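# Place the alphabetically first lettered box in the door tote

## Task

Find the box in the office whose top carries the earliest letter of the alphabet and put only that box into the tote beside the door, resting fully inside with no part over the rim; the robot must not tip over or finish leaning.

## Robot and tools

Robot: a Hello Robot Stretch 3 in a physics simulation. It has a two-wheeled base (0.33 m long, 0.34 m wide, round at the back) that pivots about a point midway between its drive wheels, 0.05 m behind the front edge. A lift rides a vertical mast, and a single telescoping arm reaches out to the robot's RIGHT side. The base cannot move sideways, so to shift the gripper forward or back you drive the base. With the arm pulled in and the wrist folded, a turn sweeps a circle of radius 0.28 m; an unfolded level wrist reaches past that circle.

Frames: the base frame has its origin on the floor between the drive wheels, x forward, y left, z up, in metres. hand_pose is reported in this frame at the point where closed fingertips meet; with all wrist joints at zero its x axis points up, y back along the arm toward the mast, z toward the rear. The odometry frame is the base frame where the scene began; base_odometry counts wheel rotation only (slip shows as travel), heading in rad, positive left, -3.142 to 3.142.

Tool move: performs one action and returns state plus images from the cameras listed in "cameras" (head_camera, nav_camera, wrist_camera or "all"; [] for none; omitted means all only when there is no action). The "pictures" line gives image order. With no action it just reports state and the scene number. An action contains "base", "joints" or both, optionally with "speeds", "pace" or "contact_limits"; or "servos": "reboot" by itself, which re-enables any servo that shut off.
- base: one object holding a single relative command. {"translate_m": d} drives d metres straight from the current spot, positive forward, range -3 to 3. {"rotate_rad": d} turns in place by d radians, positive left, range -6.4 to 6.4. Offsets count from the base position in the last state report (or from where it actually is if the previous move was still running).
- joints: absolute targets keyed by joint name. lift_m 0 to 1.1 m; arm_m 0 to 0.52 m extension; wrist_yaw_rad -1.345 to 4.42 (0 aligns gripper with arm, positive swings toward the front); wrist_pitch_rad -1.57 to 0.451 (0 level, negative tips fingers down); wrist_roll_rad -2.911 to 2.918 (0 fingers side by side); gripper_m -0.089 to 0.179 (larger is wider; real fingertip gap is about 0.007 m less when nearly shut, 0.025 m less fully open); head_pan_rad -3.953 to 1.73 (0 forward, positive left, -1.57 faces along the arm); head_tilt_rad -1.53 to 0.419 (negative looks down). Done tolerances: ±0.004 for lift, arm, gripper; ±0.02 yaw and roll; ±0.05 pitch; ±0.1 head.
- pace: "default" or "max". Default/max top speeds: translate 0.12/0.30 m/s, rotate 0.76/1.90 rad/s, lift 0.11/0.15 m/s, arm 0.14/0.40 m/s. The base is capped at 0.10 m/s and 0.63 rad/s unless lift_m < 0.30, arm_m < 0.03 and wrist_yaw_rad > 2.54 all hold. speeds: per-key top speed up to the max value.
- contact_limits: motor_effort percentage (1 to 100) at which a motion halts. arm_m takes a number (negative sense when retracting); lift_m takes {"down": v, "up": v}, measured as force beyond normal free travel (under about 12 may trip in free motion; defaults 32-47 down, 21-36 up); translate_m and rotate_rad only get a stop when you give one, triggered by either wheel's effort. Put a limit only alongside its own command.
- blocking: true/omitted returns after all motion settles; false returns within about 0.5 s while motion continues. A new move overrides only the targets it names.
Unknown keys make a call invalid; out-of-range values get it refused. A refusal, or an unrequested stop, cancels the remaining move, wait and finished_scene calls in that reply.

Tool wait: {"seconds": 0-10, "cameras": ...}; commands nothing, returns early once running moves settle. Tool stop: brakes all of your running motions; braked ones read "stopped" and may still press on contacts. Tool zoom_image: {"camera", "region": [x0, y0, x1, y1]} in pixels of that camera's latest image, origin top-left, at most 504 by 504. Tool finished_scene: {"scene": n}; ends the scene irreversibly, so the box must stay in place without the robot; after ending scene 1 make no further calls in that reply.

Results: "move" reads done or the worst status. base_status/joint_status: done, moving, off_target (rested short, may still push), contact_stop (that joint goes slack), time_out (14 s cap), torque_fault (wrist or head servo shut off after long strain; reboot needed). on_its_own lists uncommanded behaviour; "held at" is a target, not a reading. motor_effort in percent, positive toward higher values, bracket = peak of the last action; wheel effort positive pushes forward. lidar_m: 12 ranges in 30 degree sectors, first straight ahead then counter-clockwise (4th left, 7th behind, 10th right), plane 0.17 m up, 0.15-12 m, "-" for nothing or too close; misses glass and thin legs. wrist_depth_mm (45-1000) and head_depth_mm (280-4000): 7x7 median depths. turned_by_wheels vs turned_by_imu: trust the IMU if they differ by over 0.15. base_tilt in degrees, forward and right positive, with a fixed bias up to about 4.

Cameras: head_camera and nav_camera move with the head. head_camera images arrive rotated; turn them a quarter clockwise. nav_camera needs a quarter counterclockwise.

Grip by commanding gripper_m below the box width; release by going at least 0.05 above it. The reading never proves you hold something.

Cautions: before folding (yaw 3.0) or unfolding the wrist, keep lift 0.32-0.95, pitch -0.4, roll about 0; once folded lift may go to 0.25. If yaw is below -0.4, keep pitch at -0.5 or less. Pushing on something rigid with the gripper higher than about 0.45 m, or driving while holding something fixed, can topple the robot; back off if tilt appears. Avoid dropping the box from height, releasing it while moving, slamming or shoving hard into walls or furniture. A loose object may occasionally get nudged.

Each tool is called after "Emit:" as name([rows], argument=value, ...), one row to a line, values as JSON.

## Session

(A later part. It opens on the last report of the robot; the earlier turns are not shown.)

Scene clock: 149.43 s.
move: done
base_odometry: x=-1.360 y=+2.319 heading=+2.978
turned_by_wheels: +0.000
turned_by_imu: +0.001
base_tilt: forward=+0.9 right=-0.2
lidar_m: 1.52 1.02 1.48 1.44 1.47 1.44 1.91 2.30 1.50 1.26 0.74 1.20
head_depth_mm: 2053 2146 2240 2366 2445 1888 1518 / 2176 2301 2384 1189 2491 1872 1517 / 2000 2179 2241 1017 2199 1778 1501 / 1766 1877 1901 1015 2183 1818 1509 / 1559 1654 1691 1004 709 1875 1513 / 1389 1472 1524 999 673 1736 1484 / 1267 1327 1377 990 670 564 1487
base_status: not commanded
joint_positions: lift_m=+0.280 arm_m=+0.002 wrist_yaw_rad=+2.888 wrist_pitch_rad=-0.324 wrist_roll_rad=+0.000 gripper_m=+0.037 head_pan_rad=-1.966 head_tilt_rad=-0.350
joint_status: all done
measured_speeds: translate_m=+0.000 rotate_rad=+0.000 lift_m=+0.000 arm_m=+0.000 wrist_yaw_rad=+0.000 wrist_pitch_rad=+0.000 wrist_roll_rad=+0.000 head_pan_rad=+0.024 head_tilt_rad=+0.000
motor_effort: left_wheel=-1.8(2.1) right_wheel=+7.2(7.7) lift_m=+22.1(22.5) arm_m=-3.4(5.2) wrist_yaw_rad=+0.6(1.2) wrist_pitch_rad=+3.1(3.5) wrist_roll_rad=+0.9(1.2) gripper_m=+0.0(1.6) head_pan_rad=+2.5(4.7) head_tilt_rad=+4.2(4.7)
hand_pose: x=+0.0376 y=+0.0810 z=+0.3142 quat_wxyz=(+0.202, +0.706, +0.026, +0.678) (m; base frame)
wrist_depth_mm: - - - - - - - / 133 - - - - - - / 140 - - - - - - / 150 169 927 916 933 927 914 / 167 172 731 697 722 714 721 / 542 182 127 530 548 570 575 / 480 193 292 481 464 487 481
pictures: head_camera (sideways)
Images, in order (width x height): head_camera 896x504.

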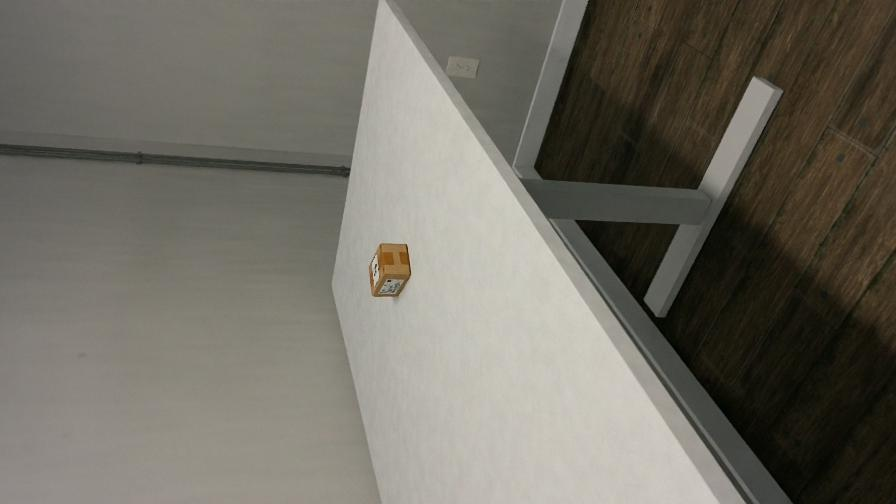

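Emit:
move(joints={"lift_m":0.94,"wrist_pitch_rad":-0.45}, base={"rotate_rad":-1.468}, pace="max")

Emit:
move(base={"translate_m":0.18}, joints={"lift_m":1.09,"wrist_yaw_rad":0,"gripper_m":0.179}, pace="max")

Emit:
move(base={"rotate_rad":1.888}, joints={"wrist_pitch_rad":-1.57,"head_pan_rad":-1.65,"head_tilt_rad":-0.6}, pace="max")

Emit:
move(joints={"arm_m":0.2}, pace="max", cameras=["head_camera","wrist_camera"])

Scene clock: 170.07 s.
move: done
base_odometry: x=-1.360 y=+2.319 heading=+1.510
turned_by_wheels: -1.468
turned_by_imu: -1.462
base_tilt: forward=+0.9 right=-0.2
lidar_m: 1.22 0.74 1.22 1.51 1.48 1.48 1.45 1.44 1.45 2.38 2.30 1.49
head_depth_mm: 1736 1816 1842 1953 2061 1788 - / 1868 1954 2027 2087 2161 1819 - / 1818 1949 2061 2158 2292 1878 - / 1714 1845 1947 2026 2165 1884 - / 2655 2848 3049 3188 2458 1870 1498 / 2478 2605 2744 2908 2460 1851 1506 / 2255 2369 2511 2712 2468 1866 1497
base_status: done
joint_positions: lift_m=+0.940 arm_m=+0.002 wrist_yaw_rad=+2.888 wrist_pitch_rad=-0.465 wrist_roll_rad=+0.000 gripper_m=+0.037 head_pan_rad=-1.950 head_tilt_rad=-0.350
joint_status: all done
measured_speeds: all 0
motor_effort: left_wheel=+9.9(16.7) right_wheel=-8.2(14.2) lift_m=+29.5(32.0) arm_m=-23.4(23.5) wrist_yaw_rad=+0.8(1.6) wrist_pitch_rad=+2.5(6.1) wrist_roll_rad=+0.9(1.1) gripper_m=-0.8(2.0) head_pan_rad=+2.6(4.4) head_tilt_rad=+1.9(4.1)
hand_pose: x=+0.0334 y=+0.0645 z=+0.9423 quat_wxyz=(+0.249, +0.703, +0.075, +0.662) (m; base frame)
wrist_depth_mm: - - - - - - - / 137 - - - - - 358 / 150 169 - - - - 331 / - 173 - - - - - / - 189 - - - - - / - 209 128 - - - - / - - - - - - -
pictures: none

Scene clock: 172.80 s.
move: done
base_odometry: x=-1.350 y=+2.499 heading=+1.511
turned_by_wheels: +0.000
turned_by_imu: +0.000
base_tilt: forward=+1.0 right=-0.1
lidar_m: 1.05 0.58 1.07 1.47 1.56 1.61 1.62 1.58 1.97 2.28 2.21 1.34
head_depth_mm: 1885 - - - - - - / 1863 - - - - - - / 1738 - - - - - - / 2740 - - - - - - / 2522 2641 - - - - - / 2378 2477 - - - - - / 2201 2271 - - - - -
base_status: done
joint_positions: lift_m=+1.090 arm_m=+0.002 wrist_yaw_rad=+0.003 wrist_pitch_rad=-0.466 wrist_roll_rad=+0.000 gripper_m=+0.179 head_pan_rad=-1.950 head_tilt_rad=-0.350
joint_status: all done
measured_speeds: all 0
motor_effort: left_wheel=+11.6(17.8) right_wheel=-3.4(7.0) lift_m=+26.2(33.0) arm_m=-20.5(23.4) wrist_yaw_rad=-2.4(7.7) wrist_pitch_rad=+2.6(3.1) wrist_roll_rad=+0.9(1.2) gripper_m=+0.2(94.7) head_pan_rad=+2.3(4.0) head_tilt_rad=+1.9(3.5)
hand_pose: x=-0.0208 y=-0.3649 z=+1.0921 quat_wxyz=(+0.689, +0.165, -0.687, -0.162) (m; base frame)
wrist_depth_mm: - - - - - - - / - - - - - - - / - - - - - - - / - - - - - - - / - - - - - - - / 125 - - - - 136 122 / - - - - - - 109
pictures: none

Scene clock: 176.73 s.
move: done
base_odometry: x=-1.350 y=+2.499 heading=-2.885
turned_by_wheels: +1.887
turned_by_imu: +1.882
base_tilt: forward=+0.9 right=-0.1
lidar_m: 1.09 1.55 1.62 1.65 2.00 1.97 2.21 1.35 1.15 0.58 1.03 1.22
head_depth_mm: - - - - - - - / - - - - - - - / - - - - - - - / - - 859 - - - - / 864 957 813 599 475 402 1100 / 848 929 813 599 474 392 357 / 835 911 810 597 474 391 358
base_status: done
joint_positions: lift_m=+1.090 arm_m=+0.002 wrist_yaw_rad=+0.003 wrist_pitch_rad=-1.564 wrist_roll_rad=+0.000 gripper_m=+0.179 head_pan_rad=-1.648 head_tilt_rad=-0.600
joint_status: all done
measured_speeds: all 0
motor_effort: left_wheel=-10.7(13.7) right_wheel=+11.7(15.6) lift_m=+21.6(26.0) arm_m=-23.1(23.8) wrist_yaw_rad=-2.0(2.4) wrist_pitch_rad=-1.2(5.2) wrist_roll_rad=+0.8(1.1) gripper_m=+0.5(1.4) head_pan_rad=-3.2(4.5) head_tilt_rad=-2.8(4.2)
hand_pose: x=-0.0217 y=-0.1242 z=+0.9723 quat_wxyz=(+0.502, +0.499, -0.500, -0.498) (m; base frame)
wrist_depth_mm: 174 174 174 181 - - - / 185 - - - - - - / - - - - - - - / - - - - - - - / - - - - - - - / 125 - - - - 135 138 / - - - - - - 109
pictures: none

Scene clock: 178.43 s.
move: done
base_odometry: x=-1.350 y=+2.499 heading=-2.885
turned_by_wheels: +0.000
turned_by_imu: +0.000
base_tilt: forward=+1.1 right=-0.4
lidar_m: 1.09 1.55 1.62 1.64 2.00 1.97 2.21 1.34 1.15 0.58 1.02 1.22
head_depth_mm: 950 - 819 602 463 404 1268 / - - 819 581 461 394 1264 / - - - 540 475 394 1239 / 891 - 291 327 474 393 1216 / 868 953 815 577 473 392 1099 / 847 931 815 597 436 392 1187 / 838 911 808 597 472 392 357
base_status: not commanded
joint_positions: lift_m=+1.090 arm_m=+0.200 wrist_yaw_rad=+0.003 wrist_pitch_rad=-1.567 wrist_roll_rad=+0.000 gripper_m=+0.179 head_pan_rad=-1.650 head_tilt_rad=-0.600
joint_status: all done
measured_speeds: all 0
motor_effort: left_wheel=-9.6(10.8) right_wheel=+11.0(11.8) lift_m=+23.8(23.8) arm_m=+23.8(27.0) wrist_yaw_rad=-2.3(2.3) wrist_pitch_rad=-0.5(1.5) wrist_roll_rad=+1.0(1.0) gripper_m=+0.2(1.2) head_pan_rad=-2.9(4.7) head_tilt_rad=-2.6(4.3)
hand_pose: x=-0.0217 y=-0.3218 z=+0.9724 quat_wxyz=(+0.502, +0.500, -0.500, -0.499) (m; base frame)
wrist_depth_mm: 174 173 173 171 171 170 169 / 178 177 175 174 174 173 172 / 182 180 180 178 178 177 176 / 185 185 183 182 181 181 179 / 189 187 187 186 186 184 182 / 125 126 191 191 189 186 122 / 199 196 196 194 193 - 109
pictures: head_camera (sideways), wrist_camera
Images, in order (width x height): head_camera 896x504, wrist_camera 644x364.

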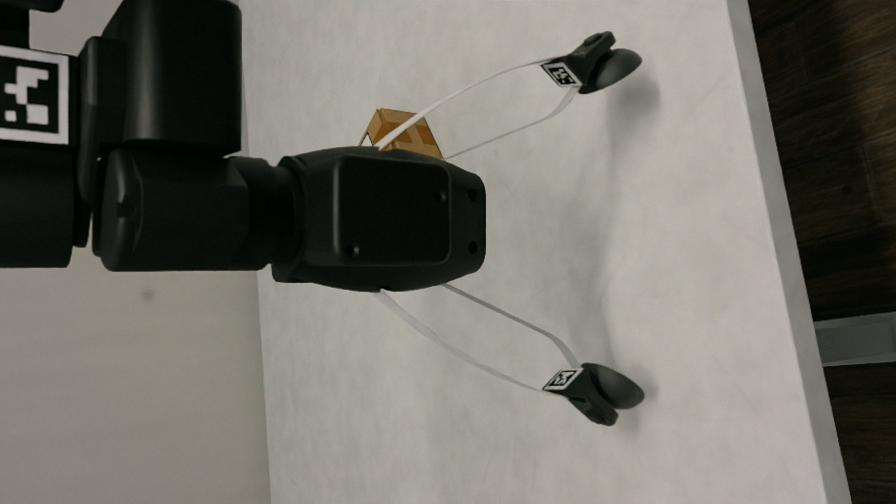

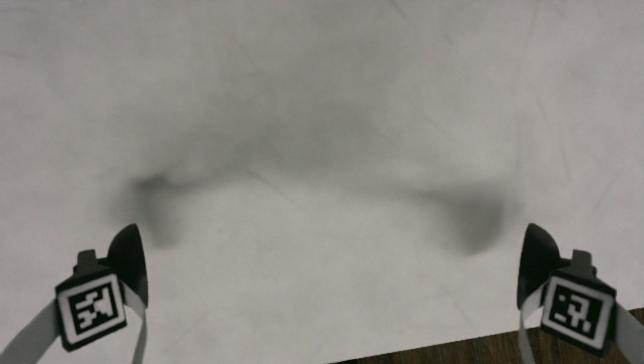

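Emit:
move(base={"translate_m":-0.1}, joints={"lift_m":1.1}, cameras=["head_camera","wrist_camera"])

Scene clock: 189.80 s.
move: done
base_odometry: x=-1.253 y=+2.524 heading=-2.885
turned_by_wheels: +0.000
turned_by_imu: +0.001
base_tilt: forward=+0.9 right=-0.1
lidar_m: 1.19 1.65 1.67 1.67 1.54 1.89 2.12 1.27 1.17 1.04 0.60 1.25
head_depth_mm: 946 1088 821 604 463 426 1266 / - 1066 820 601 462 414 1269 / - - - 540 475 402 1263 / 897 - 289 330 473 392 1257 / 885 972 812 598 473 392 1230 / 861 948 809 596 434 392 1088 / 851 931 807 596 472 391 1217
base_status: done
joint_positions: lift_m=+1.098 arm_m=+0.200 wrist_yaw_rad=+0.003 wrist_pitch_rad=-1.567 wrist_roll_rad=+0.000 gripper_m=+0.179 head_pan_rad=-1.650 head_tilt_rad=-0.600
joint_status: all done
joint sent to its limit — lift_m, upper limit.
measured_speeds: all 0
motor_effort: left_wheel=-12.6(16.1) right_wheel=+4.2(8.5) lift_m=+30.3(30.8) arm_m=+19.4(21.6) wrist_yaw_rad=-1.5(2.2) wrist_pitch_rad=-0.7(1.1) wrist_roll_rad=+0.9(1.1) gripper_m=+0.4(1.3) head_pan_rad=-2.1(4.2) head_tilt_rad=-1.6(2.6)
hand_pose: x=-0.0217 y=-0.3218 z=+0.9799 quat_wxyz=(+0.502, +0.500, -0.500, -0.499) (m; base frame)
wrist_depth_mm: 181 179 179 178 178 176 175 / 185 184 182 182 181 180 179 / 190 187 187 186 185 184 184 / 193 191 191 189 189 188 186 / 196 195 195 195 193 191 190 / 125 139 199 198 197 195 122 / 206 203 205 - - - 109
pictures: head_camera (sideways), wrist_camera
Images, in order (width x height): head_camera 896x504, wrist_camera 644x364.

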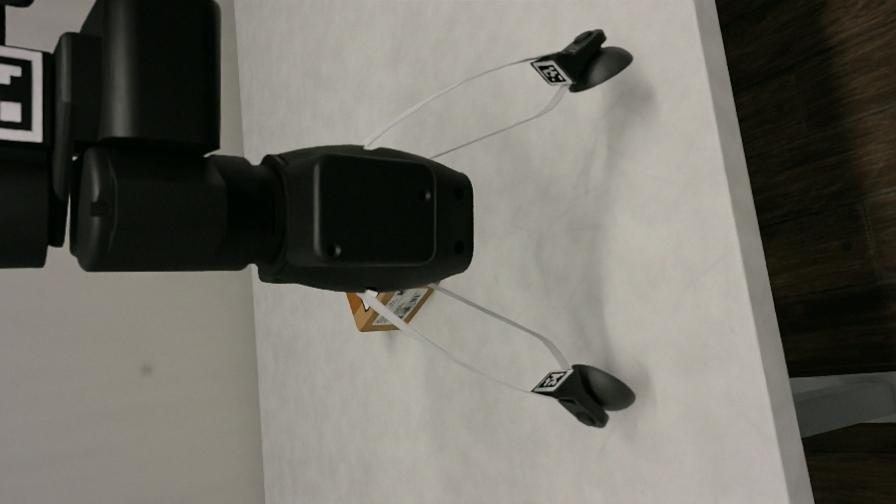

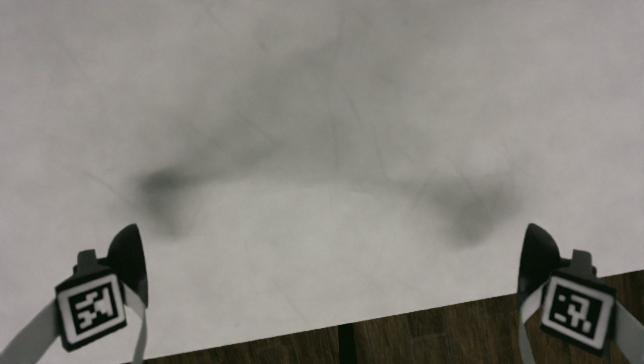

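Emit:
move(base={"translate_m":0.055}, joints={"wrist_roll_rad":-0.45,"arm_m":0.24}, cameras=["head_camera","wrist_camera"])

Scene clock: 196.97 s.
move: done
base_odometry: x=-1.306 y=+2.510 heading=-2.885
turned_by_wheels: +0.000
turned_by_imu: +0.000
base_tilt: forward=+1.1 right=-0.2
lidar_m: 1.13 1.60 1.64 1.65 1.94 1.94 2.17 1.31 1.16 0.59 0.59 1.23
head_depth_mm: 936 1057 821 602 476 415 1265 / - 1038 778 578 476 404 1263 / - 300 294 580 474 393 1253 / 876 300 312 557 475 392 1236 / 872 954 735 577 459 392 1207 / 851 940 811 598 434 392 1059 / 839 924 807 597 473 391 1185
base_status: done
joint_positions: lift_m=+1.098 arm_m=+0.240 wrist_yaw_rad=+0.003 wrist_pitch_rad=-1.567 wrist_roll_rad=-0.445 gripper_m=+0.179 head_pan_rad=-1.650 head_tilt_rad=-0.600
joint_status: all done
measured_speeds: all 0
motor_effort: left_wheel=+7.5(10.0) right_wheel=+4.8(14.2) lift_m=+30.2(30.6) arm_m=+24.3(26.0) wrist_yaw_rad=-1.6(2.1) wrist_pitch_rad=-1.0(1.0) wrist_roll_rad=-1.0(2.7) gripper_m=-0.1(1.2) head_pan_rad=-3.0(4.2) head_tilt_rad=-1.7(2.6)
hand_pose: x=-0.0216 y=-0.3619 z=+0.9799 quat_wxyz=(+0.600, +0.598, -0.377, -0.376) (m; base frame)
wrist_depth_mm: 180 179 179 179 177 177 176 / 183 183 182 182 181 180 180 / 189 187 187 185 185 185 183 / 192 191 192 190 189 189 187 / 196 195 195 194 194 191 191 / 125 139 198 198 198 195 123 / - 202 204 202 202 203 107
pictures: head_camera (sideways), wrist_camera
Images, in order (width x height): head_camera 896x504, wrist_camera 644x364.

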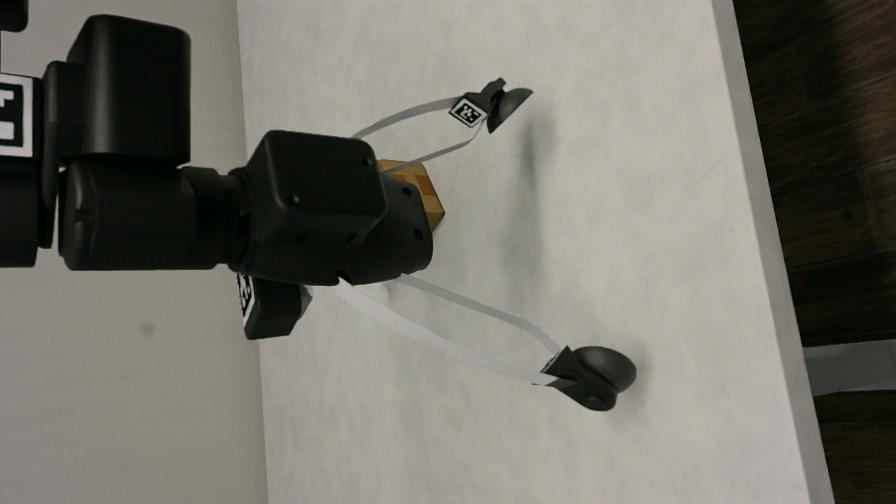

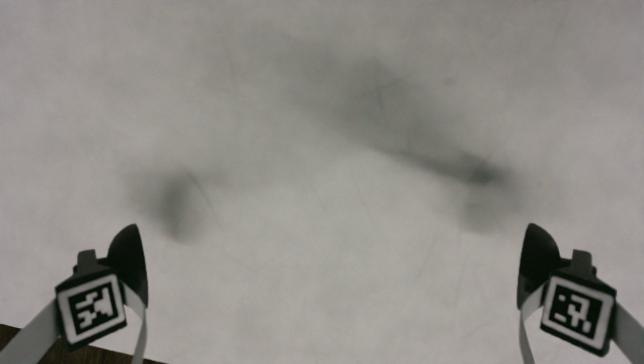

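Emit:
move(joints={"arm_m":0.34}, contact_limits={"arm_m":45}, cameras=["head_camera","wrist_camera"])

Scene clock: 200.97 s.
move: done
base_odometry: x=-1.306 y=+2.510 heading=-2.885
turned_by_wheels: +0.000
turned_by_imu: +0.001
base_tilt: forward=+1.0 right=+0.0
lidar_m: 1.14 1.59 1.64 1.65 1.94 1.94 2.17 1.31 1.16 0.59 0.59 1.23
head_depth_mm: 950 1038 819 604 478 413 1275 / 346 1029 819 579 476 404 1263 / 347 377 605 580 476 392 1273 / 356 382 434 600 475 393 1238 / 872 942 774 575 474 392 1214 / 857 946 811 598 474 392 1061 / 841 924 810 594 473 392 1178
base_status: not commanded
joint_positions: lift_m=+1.098 arm_m=+0.340 wrist_yaw_rad=+0.003 wrist_pitch_rad=-1.567 wrist_roll_rad=-0.446 gripper_m=+0.179 head_pan_rad=-1.650 head_tilt_rad=-0.600
joint_status: all done
measured_speeds: all 0
motor_effort: left_wheel=+7.4(7.8) right_wheel=+4.7(5.2) lift_m=+29.6(30.2) arm_m=+23.7(25.9) wrist_yaw_rad=-1.9(2.3) wrist_pitch_rad=-0.8(1.2) wrist_roll_rad=-0.7(1.0) gripper_m=-1.0(1.5) head_pan_rad=-2.3(4.7) head_tilt_rad=+0.2(1.0)
contact_limits: arm_m 45 (drawing in: default 40, maximum 55; extending or still: default 49, maximum 70)
hand_pose: x=-0.0216 y=-0.4619 z=+0.9799 quat_wxyz=(+0.600, +0.598, -0.377, -0.376) (m; base frame)
wrist_depth_mm: 180 179 178 178 177 130 174 / 183 183 182 180 180 133 133 / 187 186 186 186 185 184 183 / 191 191 190 189 188 188 187 / 195 195 195 193 193 191 190 / 125 140 199 198 197 195 122 / 205 202 202 203 201 202 107
pictures: head_camera (sideways), wrist_camera
Images, in order (width x height): head_camera 896x504, wrist_camera 644x364.

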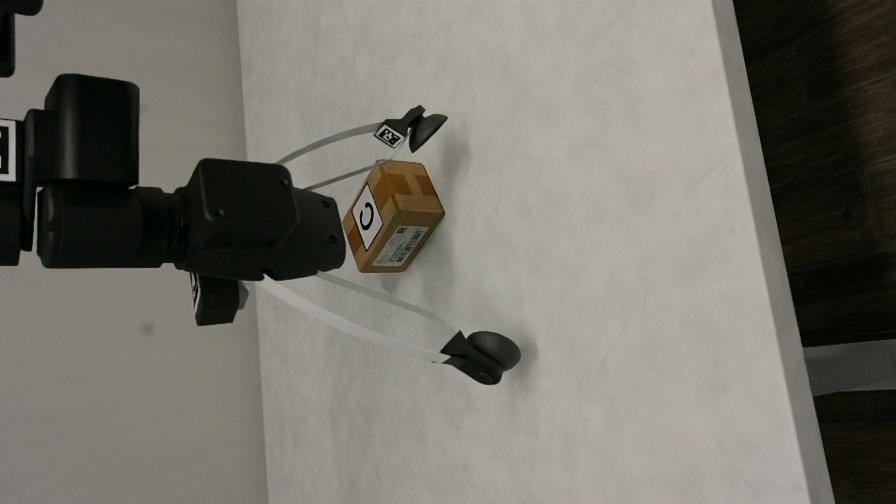

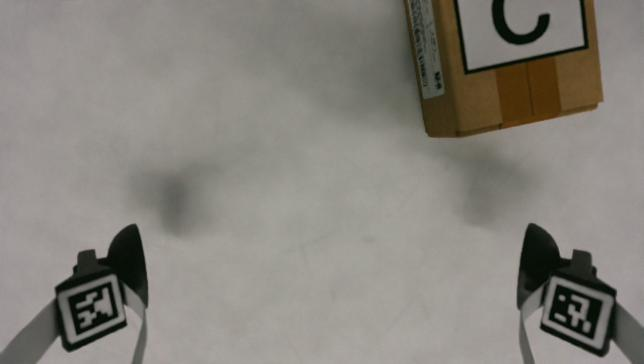

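Emit:
move(base={"translate_m":-0.03}, joints={"wrist_roll_rad":-0.62})

Emit:
move(joints={"arm_m":0.459}, contact_limits={"arm_m":45}, cameras=["wrist_camera"])

Scene clock: 213.17 s.
move: done
base_odometry: x=-1.277 y=+2.518 heading=-2.885
turned_by_wheels: +0.000
turned_by_imu: +0.001
base_tilt: forward=+0.9 right=-0.2
lidar_m: 1.17 1.62 1.67 1.66 1.99 1.91 2.14 1.29 1.16 1.04 0.59 1.24
head_depth_mm: 959 1046 821 601 477 415 1256 / 346 1025 820 580 476 403 1259 / 346 378 708 596 474 403 1256 / 356 383 429 585 473 392 1261 / 879 936 809 538 474 392 1242 / 864 942 811 596 472 391 1071 / 843 926 806 596 471 391 1186
base_status: done
joint_positions: lift_m=+1.098 arm_m=+0.340 wrist_yaw_rad=+0.003 wrist_pitch_rad=-1.567 wrist_roll_rad=-0.615 gripper_m=+0.179 head_pan_rad=-1.650 head_tilt_rad=-0.600
joint_status: all done
measured_speeds: all 0
motor_effort: left_wheel=-6.9(8.4) right_wheel=-2.8(8.8) lift_m=+29.4(29.6) arm_m=+12.2(15.5) wrist_yaw_rad=-1.9(2.3) wrist_pitch_rad=-1.0(1.0) wrist_roll_rad=-0.7(2.3) gripper_m=-0.4(1.2) head_pan_rad=-3.3(3.9) head_tilt_rad=+0.6(2.3)
contact_limits: arm_m 45 (drawing in: default 40, maximum 55; extending or still: default 49, maximum 70)
hand_pose: x=-0.0216 y=-0.4619 z=+0.9799 quat_wxyz=(+0.629, +0.627, -0.324, -0.324) (m; base frame)
wrist_depth_mm: 179 178 178 178 147 129 175 / 182 183 182 182 173 133 179 / 187 186 185 185 186 184 183 / 191 191 190 190 189 187 186 / 195 194 194 193 193 191 190 / 125 140 199 198 196 195 122 / 206 202 202 202 202 201 107
pictures: none

Scene clock: 215.30 s.
move: done
base_odometry: x=-1.277 y=+2.518 heading=-2.885
turned_by_wheels: +0.000
turned_by_imu: +0.000
base_tilt: forward=+1.0 right=-0.2
lidar_m: 1.17 1.63 1.66 1.66 1.99 1.91 2.14 1.28 1.16 1.04 0.59 1.24
head_depth_mm: 961 1039 818 604 475 414 1267 / 922 1027 818 604 475 403 1264 / 448 972 737 599 473 403 1268 / 460 494 772 583 475 392 1261 / 877 951 773 562 474 392 1235 / 861 947 809 598 473 391 1064 / 845 929 808 595 472 391 1188
base_status: not commanded
joint_positions: lift_m=+1.098 arm_m=+0.459 wrist_yaw_rad=+0.003 wrist_pitch_rad=-1.567 wrist_roll_rad=-0.616 gripper_m=+0.179 head_pan_rad=-1.650 head_tilt_rad=-0.600
joint_status: all done
measured_speeds: all 0
motor_effort: left_wheel=-7.2(7.3) right_wheel=-2.3(3.3) lift_m=+29.1(29.5) arm_m=+24.3(26.3) wrist_yaw_rad=-1.8(2.1) wrist_pitch_rad=-0.9(1.4) wrist_roll_rad=-0.7(0.9) gripper_m=-0.9(1.0) head_pan_rad=-2.3(4.2) head_tilt_rad=+0.7(2.1)
contact_limits: arm_m 45 (drawing in: default 40, maximum 55; extending or still: default 49, maximum 70)
hand_pose: x=-0.0216 y=-0.5809 z=+0.9799 quat_wxyz=(+0.629, +0.627, -0.324, -0.324) (m; base frame)
wrist_depth_mm: 178 178 178 176 176 177 175 / 182 182 181 181 181 179 179 / 186 186 185 184 184 183 184 / 191 190 190 139 188 188 187 / 195 193 192 142 191 190 190 / 125 140 198 144 194 196 122 / 205 202 202 202 200 201 107
pictures: wrist_camera
Images, in order (width x height): wrist_camera 644x364.

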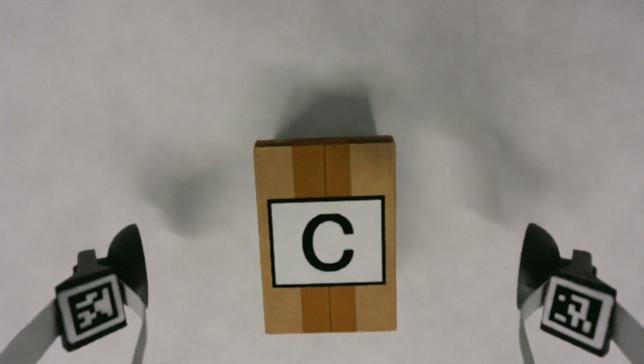

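Emit:
move(joints={"arm_m":0.468,"lift_m":1.07})

Emit:
move(joints={"gripper_m":0.02})

Emit:
move(joints={"lift_m":1.1}, cameras=["wrist_camera","head_camera"])

Emit:
move(joints={"arm_m":0.0,"wrist_roll_rad":0,"head_pan_rad":0,"head_tilt_rad":-0.4}, cameras=["wrist_camera"])

Scene clock: 220.10 s.
move: done
base_odometry: x=-1.277 y=+2.518 heading=-2.885
turned_by_wheels: +0.000
turned_by_imu: +0.001
base_tilt: forward=+1.0 right=+0.0
lidar_m: 1.16 1.63 1.66 1.66 1.99 1.91 2.13 1.28 1.17 1.04 0.59 1.24
head_depth_mm: - 1049 816 603 477 414 1262 / 912 1023 817 603 475 404 1261 / 465 519 777 599 474 403 1260 / 474 507 630 586 474 394 1261 / 878 947 810 577 473 393 1234 / 863 945 811 597 473 391 1069 / 843 924 804 597 472 391 1184
base_status: not commanded
joint_positions: lift_m=+1.070 arm_m=+0.468 wrist_yaw_rad=+0.003 wrist_pitch_rad=-1.567 wrist_roll_rad=-0.616 gripper_m=+0.179 head_pan_rad=-1.650 head_tilt_rad=-0.600
joint_status: all done
measured_speeds: all 0
motor_effort: left_wheel=-7.2(7.2) right_wheel=-2.5(2.9) lift_m=+19.8(25.9) arm_m=+23.8(26.5) wrist_yaw_rad=-1.6(2.2) wrist_pitch_rad=-0.7(1.1) wrist_roll_rad=-0.8(0.9) gripper_m=-0.2(1.3) head_pan_rad=-2.6(4.1) head_tilt_rad=+1.2(3.1)
hand_pose: x=-0.0216 y=-0.5899 z=+0.9524 quat_wxyz=(+0.629, +0.627, -0.324, -0.324) (m; base frame)
wrist_depth_mm: 152 153 152 151 151 150 150 / 156 156 155 155 155 154 152 / 160 159 158 158 157 156 156 / 163 163 160 112 161 160 160 / 167 165 114 113 163 163 163 / 116 139 117 117 167 166 122 / 175 173 172 119 170 171 109
pictures: none

Scene clock: 222.30 s.
move: done
base_odometry: x=-1.277 y=+2.518 heading=-2.885
turned_by_wheels: +0.000
turned_by_imu: +0.000
base_tilt: forward=+1.0 right=+0.0
lidar_m: 1.16 1.63 1.66 1.66 1.99 1.91 2.14 1.29 1.17 1.04 0.59 1.24
head_depth_mm: - 1047 821 604 477 415 1260 / 917 1039 821 602 477 404 1270 / 465 978 776 600 477 403 1261 / 474 504 606 585 475 393 1257 / 876 948 816 598 474 392 1231 / 864 945 813 600 473 392 1086 / 850 927 810 598 473 392 1183
base_status: not commanded
joint_positions: lift_m=+1.070 arm_m=+0.468 wrist_yaw_rad=+0.003 wrist_pitch_rad=-1.582 wrist_roll_rad=-0.616 gripper_m=+0.022 head_pan_rad=-1.650 head_tilt_rad=-0.600
joint_status: all done
measured_speeds: all 0
on_its_own: lift_m is at rest, and its effort (+1.1) is outside its rest range (+3 to +55)
motor_effort: left_wheel=-6.7(7.2) right_wheel=-2.4(3.0) lift_m=+1.1(20.1) arm_m=+20.7(23.7) wrist_yaw_rad=-1.8(2.6) wrist_pitch_rad=+2.2(2.3) wrist_roll_rad=-0.8(0.9) gripper_m=-28.3(99.9) head_pan_rad=-1.9(3.8) head_tilt_rad=+1.7(3.4)
hand_pose: x=-0.0216 y=-0.5860 z=+0.9528 quat_wxyz=(+0.625, +0.632, -0.322, -0.326) (m; base frame)
wrist_depth_mm: 156 156 155 154 152 152 151 / 159 159 158 157 156 155 155 / 162 163 160 159 159 158 157 / 167 165 165 114 161 162 162 / 170 170 144 116 117 165 165 / 175 173 122 119 121 168 169 / 179 177 124 122 174 120 173
pictures: none

Scene clock: 223.33 s.
move: done
base_odometry: x=-1.277 y=+2.518 heading=-2.885
turned_by_wheels: +0.000
turned_by_imu: +0.000
base_tilt: forward=+0.8 right=-0.3
lidar_m: 1.17 1.62 1.66 1.66 1.99 1.92 2.14 1.29 1.16 1.04 0.60 1.24
head_depth_mm: 962 1044 818 603 477 415 1271 / 922 1028 817 600 475 404 1257 / 455 970 777 602 475 403 1259 / 470 504 600 587 474 393 1258 / 878 958 814 599 474 392 1234 / 863 949 811 598 473 392 1066 / 843 922 807 596 472 392 1190
base_status: not commanded
joint_positions: lift_m=+1.098 arm_m=+0.468 wrist_yaw_rad=+0.003 wrist_pitch_rad=-1.569 wrist_roll_rad=-0.616 gripper_m=+0.024 head_pan_rad=-1.650 head_tilt_rad=-0.600
joint_status: all done
joint sent to its limit — lift_m, upper limit.
measured_speeds: all 0
motor_effort: left_wheel=-6.7(6.9) right_wheel=-2.4(3.0) lift_m=+30.8(31.8) arm_m=+19.6(20.9) wrist_yaw_rad=-1.7(2.3) wrist_pitch_rad=-0.5(2.5) wrist_roll_rad=-0.5(0.8) gripper_m=-10.1(27.9) head_pan_rad=-2.9(3.6) head_tilt_rad=+2.1(2.9)
hand_pose: x=-0.0216 y=-0.5893 z=+0.9800 quat_wxyz=(+0.629, +0.628, -0.324, -0.324) (m; base frame)
wrist_depth_mm: 179 177 177 177 176 175 174 / 181 181 181 181 180 179 179 / 187 186 184 184 183 183 182 / 191 189 188 125 186 188 187 / 195 195 192 128 147 191 191 / 200 199 128 131 131 196 196 / 204 202 203 134 201 199 200
pictures: head_camera (sideways), wrist_camera
Images, in order (width x height): head_camera 896x504, wrist_camera 644x364.

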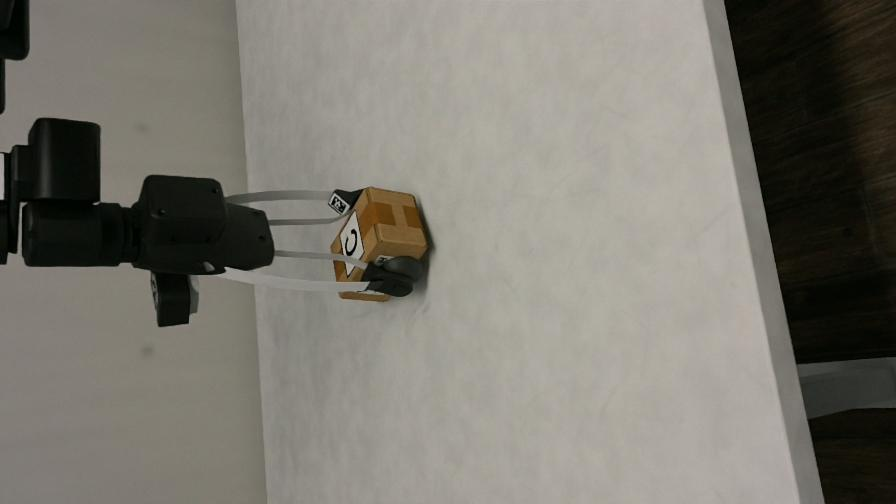

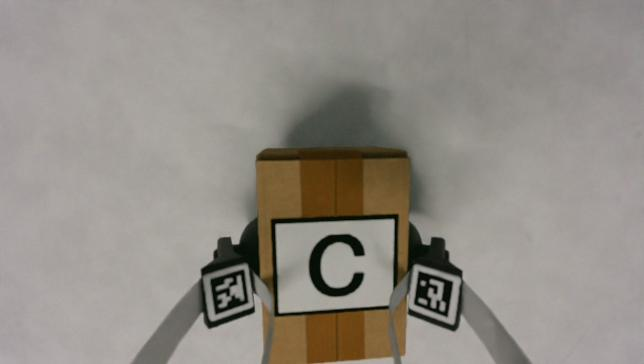

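Scene clock: 227.93 s.
move: done
base_odometry: x=-1.277 y=+2.518 heading=-2.885
turned_by_wheels: +0.000
turned_by_imu: +0.001
base_tilt: forward=+0.9 right=+0.0
lidar_m: 1.17 1.62 1.66 1.66 1.99 1.91 2.14 1.29 1.17 1.04 0.59 1.24
head_depth_mm: 1448 1553 1668 1815 1999 1779 1460 / 1432 1530 1640 1776 1976 1780 1442 / 1419 1513 1620 1753 1904 1778 1444 / 1395 1481 1590 1139 1867 1771 1441 / 1374 1465 1539 999 1787 1672 1441 / 1357 1459 1517 998 1808 1744 1434 / 1342 1432 1498 990 1788 1746 1433
base_status: not commanded
joint_positions: lift_m=+1.098 arm_m=+0.002 wrist_yaw_rad=+0.003 wrist_pitch_rad=-1.568 wrist_roll_rad=-0.004 gripper_m=+0.024 head_pan_rad=+0.002 head_tilt_rad=-0.397
joint_status: all done
joint sent to its limit — arm_m, lower limit.
measured_speeds: all 0
motor_effort: left_wheel=-6.5(7.0) right_wheel=-2.4(3.0) lift_m=+30.3(31.2) arm_m=-22.9(25.5) wrist_yaw_rad=-1.8(2.4) wrist_pitch_rad=-0.4(0.9) wrist_roll_rad=+1.9(4.5) gripper_m=-9.2(10.7) head_pan_rad=-3.6(5.0) head_tilt_rad=-1.9(6.2)
hand_pose: x=-0.0217 y=-0.1233 z=+0.9800 quat_wxyz=(+0.502, +0.501, -0.499, -0.498) (m; base frame)
wrist_depth_mm: 181 181 197 - - - - / - - - - - - - / - - - - - - - / - - - 125 - - - / - - 153 128 149 - - / - - 128 131 130 - - / - - - 134 - - -
pictures: wrist_camera
Images, in order (width x height): wrist_camera 644x364.

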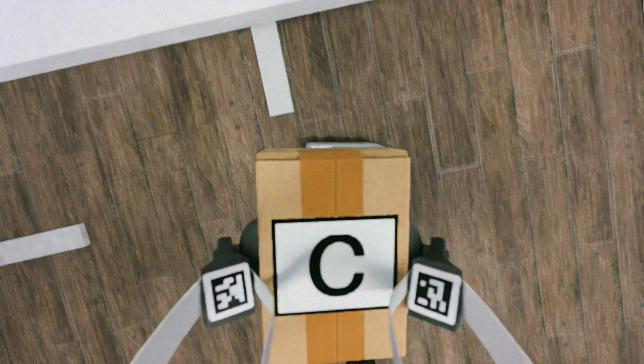

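Emit:
move(base={"rotate_rad":2.768}, pace="max")

Emit:
move(base={"translate_m":1.3}, joints={"lift_m":0.6}, pace="max")

Emit:
move(base={"translate_m":0.63}, pace="max")

Emit:
move(base={"rotate_rad":-1.044}, pace="max", cameras=["head_camera","nav_camera"])

Scene clock: 253.37 s.
move: done
base_odometry: x=-1.277 y=+2.518 heading=-0.118
turned_by_wheels: +2.767
turned_by_imu: +2.760
base_tilt: forward=+0.9 right=-0.3
lidar_m: 2.27 2.13 1.28 1.11 0.60 1.06 1.36 1.17 1.65 1.65 1.55 1.56
head_depth_mm: 2575 2773 3062 3218 2131 1768 1460 / 2392 2611 2794 3032 2295 1767 1444 / 2266 2438 2658 2808 2267 1757 1440 / 2144 2295 2507 2662 2291 1746 1429 / 2021 2160 2328 2473 2283 1760 1429 / 1921 2079 2169 2387 2248 1760 1424 / 1839 1953 2070 2228 2263 1754 1438
base_status: done
joint_positions: lift_m=+1.098 arm_m=+0.002 wrist_yaw_rad=+0.003 wrist_pitch_rad=-1.568 wrist_roll_rad=-0.004 gripper_m=+0.024 head_pan_rad=+0.000 head_tilt_rad=-0.400
joint_status: not commanded
measured_speeds: all 0
motor_effort: left_wheel=-9.1(15.1) right_wheel=+10.9(14.5) lift_m=+29.5(30.5) arm_m=-22.8(23.9) wrist_yaw_rad=-1.9(2.3) wrist_pitch_rad=-0.6(1.0) wrist_roll_rad=+2.1(2.3) gripper_m=-9.2(10.6) head_pan_rad=-2.3(4.6) head_tilt_rad=-2.6(3.4)
hand_pose: x=-0.0217 y=-0.1233 z=+0.9800 quat_wxyz=(+0.502, +0.501, -0.499, -0.498) (m; base frame)
wrist_depth_mm: - - - - - - - / - - - - - - - / - - - - - - - / - - - 125 - - - / - - 153 128 150 - - / - - 127 131 131 - - / - - - 134 - - -
pictures: none

Scene clock: 267.30 s.
move: done
base_odometry: x=+0.014 y=+2.365 heading=-0.118
turned_by_wheels: +0.000
turned_by_imu: +0.000
base_tilt: forward=+0.9 right=-0.1
lidar_m: 1.16 1.08 1.10 1.42 1.78 1.73 1.74 2.34 1.87 1.09 0.80 1.69
head_depth_mm: 1283 1394 1512 1683 1888 1783 1443 / 1209 1299 1408 1551 1725 1763 1443 / 1131 1216 1324 1431 1577 1703 1448 / 1076 1146 1235 1335 1453 1596 1448 / 1014 1079 1158 1250 1355 1477 1433 / 963 1026 1090 1175 1266 1370 1422 / 915 975 1040 1104 1189 1278 1363
base_status: done
joint_positions: lift_m=+0.600 arm_m=+0.002 wrist_yaw_rad=+0.003 wrist_pitch_rad=-1.568 wrist_roll_rad=-0.004 gripper_m=+0.024 head_pan_rad=+0.000 head_tilt_rad=-0.400
joint_status: all done
measured_speeds: all 0
motor_effort: left_wheel=-0.6(12.8) right_wheel=+9.4(16.1) lift_m=+22.3(26.0) arm_m=-17.9(23.2) wrist_yaw_rad=-1.6(2.4) wrist_pitch_rad=-0.1(1.2) wrist_roll_rad=+2.2(2.5) gripper_m=-9.1(11.2) head_pan_rad=-2.9(4.2) head_tilt_rad=-0.6(3.0)
hand_pose: x=-0.0217 y=-0.1233 z=+0.4824 quat_wxyz=(+0.502, +0.501, -0.499, -0.498) (m; base frame)
wrist_depth_mm: 605 614 597 598 578 590 585 / 619 626 612 603 613 587 597 / 643 620 618 619 617 613 611 / 637 640 626 125 128 624 628 / 664 649 159 128 132 634 634 / 667 655 128 131 131 664 649 / 691 676 679 134 137 661 665
pictures: none

Scene clock: 274.53 s.
move: done
base_odometry: x=+0.639 y=+2.291 heading=-0.118
turned_by_wheels: +0.000
turned_by_imu: +0.000
base_tilt: forward=+1.0 right=-0.2
lidar_m: 0.61 0.57 0.58 0.75 1.68 1.73 2.35 2.71 1.34 0.59 2.62 0.89
head_depth_mm: 653 712 777 858 958 1083 1246 / 611 662 721 791 875 975 1106 / 575 618 670 731 802 893 998 / 543 583 627 680 740 817 904 / 516 550 588 635 688 750 831 / 489 522 556 598 645 700 762 / 468 495 525 561 604 654 709
base_status: done
joint_positions: lift_m=+0.600 arm_m=+0.002 wrist_yaw_rad=+0.003 wrist_pitch_rad=-1.568 wrist_roll_rad=-0.004 gripper_m=+0.024 head_pan_rad=+0.000 head_tilt_rad=-0.400
joint_status: not commanded
measured_speeds: all 0
motor_effort: left_wheel=+0.2(12.8) right_wheel=+9.1(14.7) lift_m=+22.9(23.2) arm_m=-15.6(18.4) wrist_yaw_rad=-1.6(2.6) wrist_pitch_rad=-0.4(0.9) wrist_roll_rad=+2.0(2.4) gripper_m=-9.2(10.7) head_pan_rad=-1.8(3.9) head_tilt_rad=+0.5(1.4)
hand_pose: x=-0.0217 y=-0.1233 z=+0.4824 quat_wxyz=(+0.502, +0.501, -0.499, -0.498) (m; base frame)
wrist_depth_mm: 603 610 598 588 589 588 590 / 619 611 606 612 604 596 604 / 636 626 623 610 619 612 605 / 634 644 638 125 129 633 620 / 653 644 159 128 132 640 644 / 677 664 128 130 131 654 654 / - 674 676 134 136 656 676
pictures: none

Scene clock: 277.13 s.
move: done
base_odometry: x=+0.639 y=+2.291 heading=-1.162
turned_by_wheels: -1.043
turned_by_imu: -1.040
base_tilt: forward=+0.9 right=-0.1
lidar_m: 2.62 0.88 0.61 0.57 0.58 0.75 1.74 1.72 2.34 2.71 1.34 0.58
head_depth_mm: 2236 2415 2599 2794 2327 1728 1152 / 2275 2409 2604 2754 2274 1782 1445 / 2251 2423 2595 2815 2298 1759 1445 / 2252 2401 2593 2811 2228 1741 1449 / 2269 2426 2622 2776 2261 1767 1436 / 2278 2440 2526 2716 2258 1756 1438 / 1866 1893 1871 1892 1912 1701 1432
base_status: done
joint_positions: lift_m=+0.600 arm_m=+0.002 wrist_yaw_rad=+0.003 wrist_pitch_rad=-1.568 wrist_roll_rad=-0.004 gripper_m=+0.024 head_pan_rad=+0.000 head_tilt_rad=-0.400
joint_status: not commanded
measured_speeds: all 0
motor_effort: left_wheel=+12.0(15.2) right_wheel=-9.5(14.3) lift_m=+23.1(23.5) arm_m=-21.1(21.1) wrist_yaw_rad=-2.1(2.2) wrist_pitch_rad=-0.5(1.0) wrist_roll_rad=+2.1(2.3) gripper_m=-9.6(10.8) head_pan_rad=-1.7(3.0) head_tilt_rad=+0.7(2.2)
hand_pose: x=-0.0217 y=-0.1233 z=+0.4824 quat_wxyz=(+0.502, +0.501, -0.499, -0.498) (m; base frame)
wrist_depth_mm: 595 603 601 592 598 597 589 / 616 614 601 602 611 603 590 / 631 621 627 620 607 613 605 / 645 639 633 125 128 631 622 / 658 650 159 128 131 647 633 / 671 672 127 131 130 647 656 / 679 676 687 134 137 654 651
pictures: head_camera (sideways), nav_camera (sideways)
Images, in order (width x height): head_camera 896x504, nav_camera 672x504.

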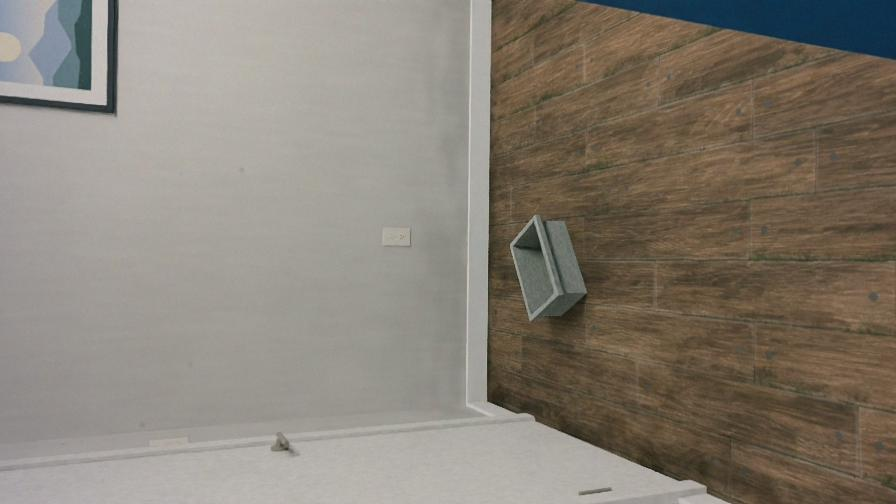

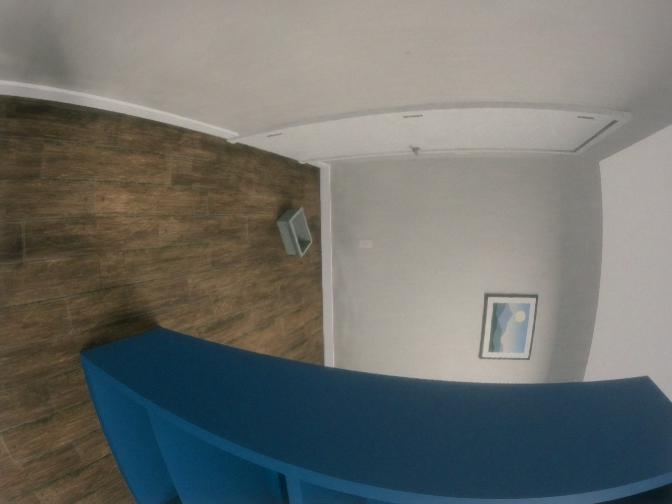

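Emit:
move(base={"translate_m":1.3}, joints={"lift_m":0.5}, pace="max")

Emit:
move(base={"translate_m":0.13}, pace="max")

Emit:
move(base={"rotate_rad":1.57}, joints={"head_pan_rad":-1.65,"head_tilt_rad":-0.9}, pace="max", cameras=["head_camera"])

Emit:
move(base={"translate_m":0.07}, joints={"arm_m":0.42}, pace="max", cameras=["head_camera","wrist_camera"])

Scene clock: 297.77 s.
move: done
base_odometry: x=+1.156 y=+1.098 heading=-1.161
turned_by_wheels: +0.000
turned_by_imu: +0.001
base_tilt: forward=+1.1 right=-0.2
lidar_m: 1.34 1.01 0.69 0.65 0.68 0.88 2.03 0.49 0.52 1.20 2.06 1.42
head_depth_mm: 1133 1210 1301 1413 1536 1671 1457 / 1132 1202 1300 1403 1513 1654 1441 / 1137 1212 1291 1404 1513 1647 1450 / 1129 1205 1301 1398 1528 1644 1430 / 1128 1203 1297 1387 1519 1638 1437 / 1128 1207 1292 1409 1527 1652 1430 / 1119 1200 1295 1406 1527 1635 1431
base_status: done
joint_positions: lift_m=+0.500 arm_m=+0.002 wrist_yaw_rad=+0.003 wrist_pitch_rad=-1.568 wrist_roll_rad=-0.004 gripper_m=+0.024 head_pan_rad=+0.000 head_tilt_rad=-0.400
joint_status: all done
measured_speeds: all 0
motor_effort: left_wheel=+12.8(17.5) right_wheel=-3.9(10.2) lift_m=+30.3(31.3) arm_m=-19.1(23.3) wrist_yaw_rad=-1.6(2.4) wrist_pitch_rad=-0.3(1.1) wrist_roll_rad=+2.0(2.4) gripper_m=-9.9(11.0) head_pan_rad=-0.8(3.7) head_tilt_rad=+2.8(3.6)
hand_pose: x=-0.0217 y=-0.1233 z=+0.3824 quat_wxyz=(+0.502, +0.501, -0.499, -0.498) (m; base frame)
wrist_depth_mm: 510 509 510 500 508 506 453 / 528 520 514 515 512 504 512 / 534 525 530 528 519 516 513 / 545 538 538 125 128 533 533 / 557 561 159 128 132 546 537 / 560 564 128 130 131 544 548 / 570 577 570 135 136 564 560
pictures: none

Scene clock: 300.00 s.
move: done
base_odometry: x=+1.208 y=+0.979 heading=-1.162
turned_by_wheels: +0.000
turned_by_imu: +0.001
base_tilt: forward=+1.0 right=-0.1
lidar_m: 1.21 1.02 0.70 0.65 0.69 0.90 2.07 0.60 0.69 1.59 1.87 1.28
head_depth_mm: 1026 1089 1170 1269 1379 1501 1450 / 1016 1095 1173 1265 1380 1523 1452 / 1014 1085 1174 1262 1374 1500 1439 / 1011 1082 1165 1258 1380 1512 1428 / 1013 1084 1167 1257 1371 1485 1441 / 1012 1083 1160 1260 1368 1497 1431 / 1013 1081 1165 1257 1371 1492 1422
base_status: done
joint_positions: lift_m=+0.500 arm_m=+0.002 wrist_yaw_rad=+0.003 wrist_pitch_rad=-1.568 wrist_roll_rad=-0.004 gripper_m=+0.024 head_pan_rad=+0.000 head_tilt_rad=-0.400
joint_status: not commanded
measured_speeds: all 0
motor_effort: left_wheel=+2.4(15.4) right_wheel=+6.9(9.2) lift_m=+30.1(30.5) arm_m=-18.9(19.6) wrist_yaw_rad=-1.7(2.2) wrist_pitch_rad=-0.6(0.8) wrist_roll_rad=+2.1(2.3) gripper_m=-10.0(10.5) head_pan_rad=-1.5(2.5) head_tilt_rad=+2.0(3.5)
hand_pose: x=-0.0217 y=-0.1233 z=+0.3824 quat_wxyz=(+0.502, +0.501, -0.499, -0.498) (m; base frame)
wrist_depth_mm: 516 512 508 504 505 500 496 / 529 513 519 513 512 508 508 / 537 534 526 530 515 517 514 / 545 542 539 125 128 529 522 / 555 547 158 128 131 543 536 / 565 563 128 131 131 551 545 / 574 578 576 134 137 557 562
pictures: none

Scene clock: 303.43 s.
move: done
base_odometry: x=+1.208 y=+0.979 heading=+0.408
turned_by_wheels: +1.569
turned_by_imu: +1.564
base_tilt: forward=+0.8 right=+0.0
lidar_m: 0.65 0.69 0.89 1.97 0.61 0.68 1.52 1.90 1.29 1.21 1.04 0.71
head_depth_mm: 1159 1339 1606 1625 1411 1254 1132 / 1142 1337 1592 1609 1409 1257 487 / 1127 1317 1568 1625 1418 1255 508 / 1122 1305 1546 1620 1396 1260 657 / 1105 1277 1524 1622 1391 1265 1132 / 1100 1273 1496 1628 1364 1244 1134 / 1087 1250 1486 1622 1421 1257 1137
base_status: done
joint_positions: lift_m=+0.500 arm_m=+0.002 wrist_yaw_rad=+0.003 wrist_pitch_rad=-1.568 wrist_roll_rad=-0.004 gripper_m=+0.024 head_pan_rad=-1.654 head_tilt_rad=-0.900
joint_status: all done
measured_speeds: all 0
motor_effort: left_wheel=-10.4(13.9) right_wheel=+11.3(15.6) lift_m=+29.6(30.3) arm_m=-23.3(23.8) wrist_yaw_rad=-1.9(2.2) wrist_pitch_rad=-0.6(1.1) wrist_roll_rad=+2.3(2.3) gripper_m=-8.8(11.0) head_pan_rad=+2.9(4.4) head_tilt_rad=-5.1(6.4)
hand_pose: x=-0.0217 y=-0.1233 z=+0.3824 quat_wxyz=(+0.502, +0.501, -0.499, -0.498) (m; base frame)
wrist_depth_mm: 515 512 505 517 504 499 493 / 524 525 519 518 513 508 512 / 538 530 522 525 520 518 513 / 544 543 540 125 128 528 527 / 553 555 159 128 131 545 539 / 561 554 128 131 131 559 549 / 583 574 584 134 136 562 567
pictures: head_camera (sideways)
Images, in order (width x height): head_camera 896x504.

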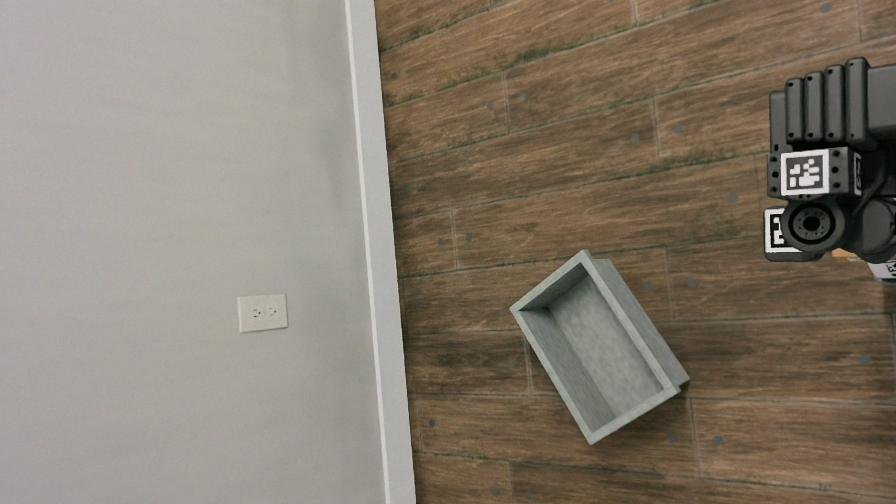

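Scene clock: 305.77 s.
move: done
base_odometry: x=+1.272 y=+1.006 heading=+0.408
turned_by_wheels: +0.000
turned_by_imu: +0.000
base_tilt: forward=+0.9 right=-0.1
lidar_m: 0.58 0.62 0.79 1.76 0.64 0.69 1.54 1.89 1.28 1.20 0.93 0.63
head_depth_mm: 1148 1343 1607 1623 1407 1260 1135 / 1135 1323 1585 1622 1365 560 493 / 1124 1309 1514 762 1372 1238 1127 / 1110 1291 1536 825 1258 1256 1142 / 1103 1278 1520 1622 1374 1240 1128 / 1095 1263 1490 1633 1421 1262 1130 / 1080 1242 1479 1639 1424 1259 1134
base_status: done
joint_positions: lift_m=+0.500 arm_m=+0.420 wrist_yaw_rad=+0.003 wrist_pitch_rad=-1.566 wrist_roll_rad=-0.004 gripper_m=+0.024 head_pan_rad=-1.651 head_tilt_rad=-0.900
joint_status: all done
measured_speeds: all 0
motor_effort: left_wheel=-1.4(6.2) right_wheel=+10.7(15.6) lift_m=+29.7(30.1) arm_m=+23.8(27.1) wrist_yaw_rad=-2.0(2.1) wrist_pitch_rad=-1.0(1.2) wrist_roll_rad=+2.0(2.3) gripper_m=-9.6(11.1) head_pan_rad=+4.1(4.1) head_tilt_rad=-5.2(6.1)
hand_pose: x=-0.0217 y=-0.5422 z=+0.3824 quat_wxyz=(+0.503, +0.500, -0.499, -0.497) (m; base frame)
wrist_depth_mm: 514 511 487 506 503 505 498 / 522 519 509 508 513 513 503 / 538 422 - 405 527 528 515 / 547 543 - 125 529 531 532 / 558 559 151 128 150 540 542 / 560 569 128 131 130 552 547 / 580 572 575 134 566 575 565
pictures: head_camera (sideways), wrist_camera
Images, in order (width x height): head_camera 896x504, wrist_camera 644x364.

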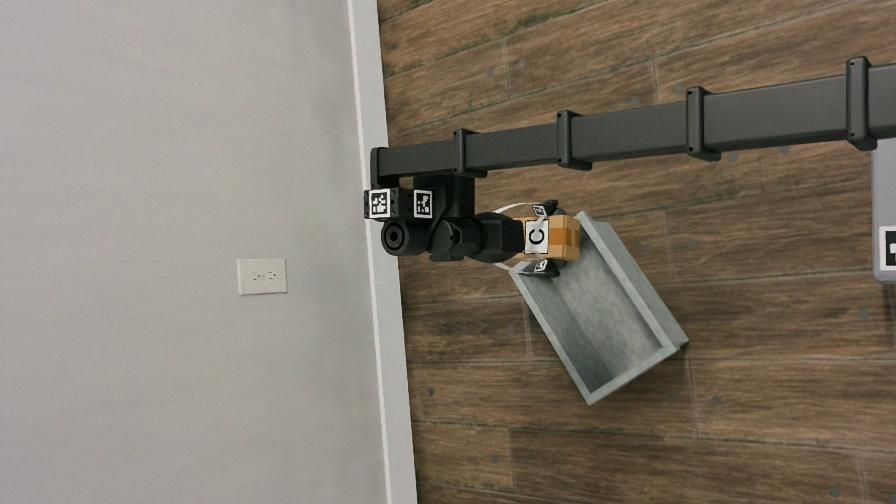

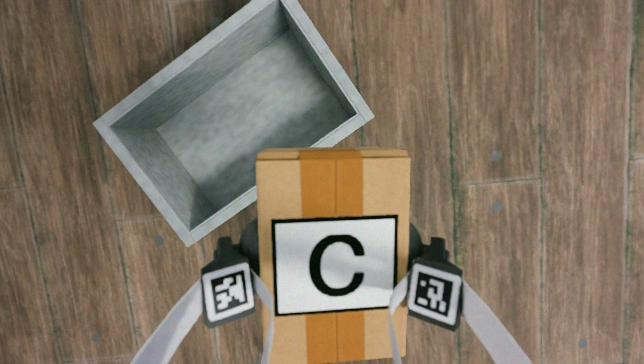

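Emit:
move(base={"translate_m":0.12}, joints={"arm_m":0.486,"lift_m":0.33}, cameras=["wrist_camera"])

Scene clock: 310.70 s.
move: done
base_odometry: x=+1.383 y=+1.054 heading=+0.408
turned_by_wheels: +0.000
turned_by_imu: +0.000
base_tilt: forward=+0.9 right=-0.1
lidar_m: 0.46 0.50 0.64 1.42 0.74 0.72 1.57 1.88 1.27 1.19 0.74 0.51
head_depth_mm: 1139 1333 1594 1630 1413 1261 1134 / 1128 1308 1580 1607 1404 1251 1103 / 1113 1299 1540 981 857 1212 1106 / 1101 1278 1511 1589 1337 1243 1129 / 1083 1252 1507 1626 1419 1263 1136 / 1076 1242 1479 1612 1407 1261 1137 / 1071 1232 1467 1610 1423 1262 1128
base_status: done
joint_positions: lift_m=+0.330 arm_m=+0.486 wrist_yaw_rad=+0.003 wrist_pitch_rad=-1.566 wrist_roll_rad=-0.004 gripper_m=+0.024 head_pan_rad=-1.650 head_tilt_rad=-0.900
joint_status: all done
measured_speeds: all 0
motor_effort: left_wheel=+8.5(10.8) right_wheel=+1.7(13.7) lift_m=+22.2(26.9) arm_m=+23.2(25.8) wrist_yaw_rad=-1.6(2.1) wrist_pitch_rad=-1.0(1.2) wrist_roll_rad=+2.2(2.3) gripper_m=-8.5(10.6) head_pan_rad=+2.6(4.0) head_tilt_rad=-2.6(4.8)
hand_pose: x=-0.0217 y=-0.6080 z=+0.2124 quat_wxyz=(+0.503, +0.501, -0.499, -0.498) (m; base frame)
wrist_depth_mm: 350 351 347 347 255 345 341 / 361 359 355 269 - 351 347 / 367 365 297 - - 356 359 / 376 275 124 125 129 277 365 / 383 264 127 127 147 370 370 / 387 385 128 131 131 379 376 / 396 105 268 134 394 387 388
pictures: wrist_camera
Images, in order (width x height): wrist_camera 644x364.

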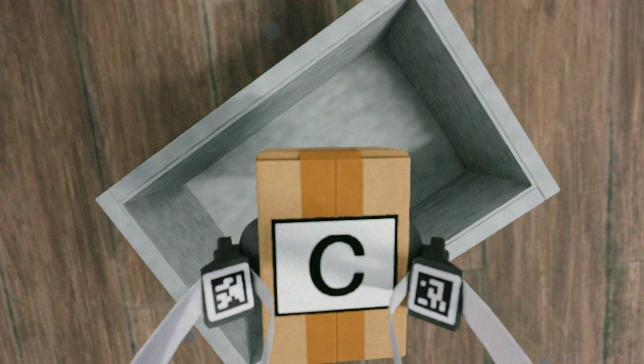

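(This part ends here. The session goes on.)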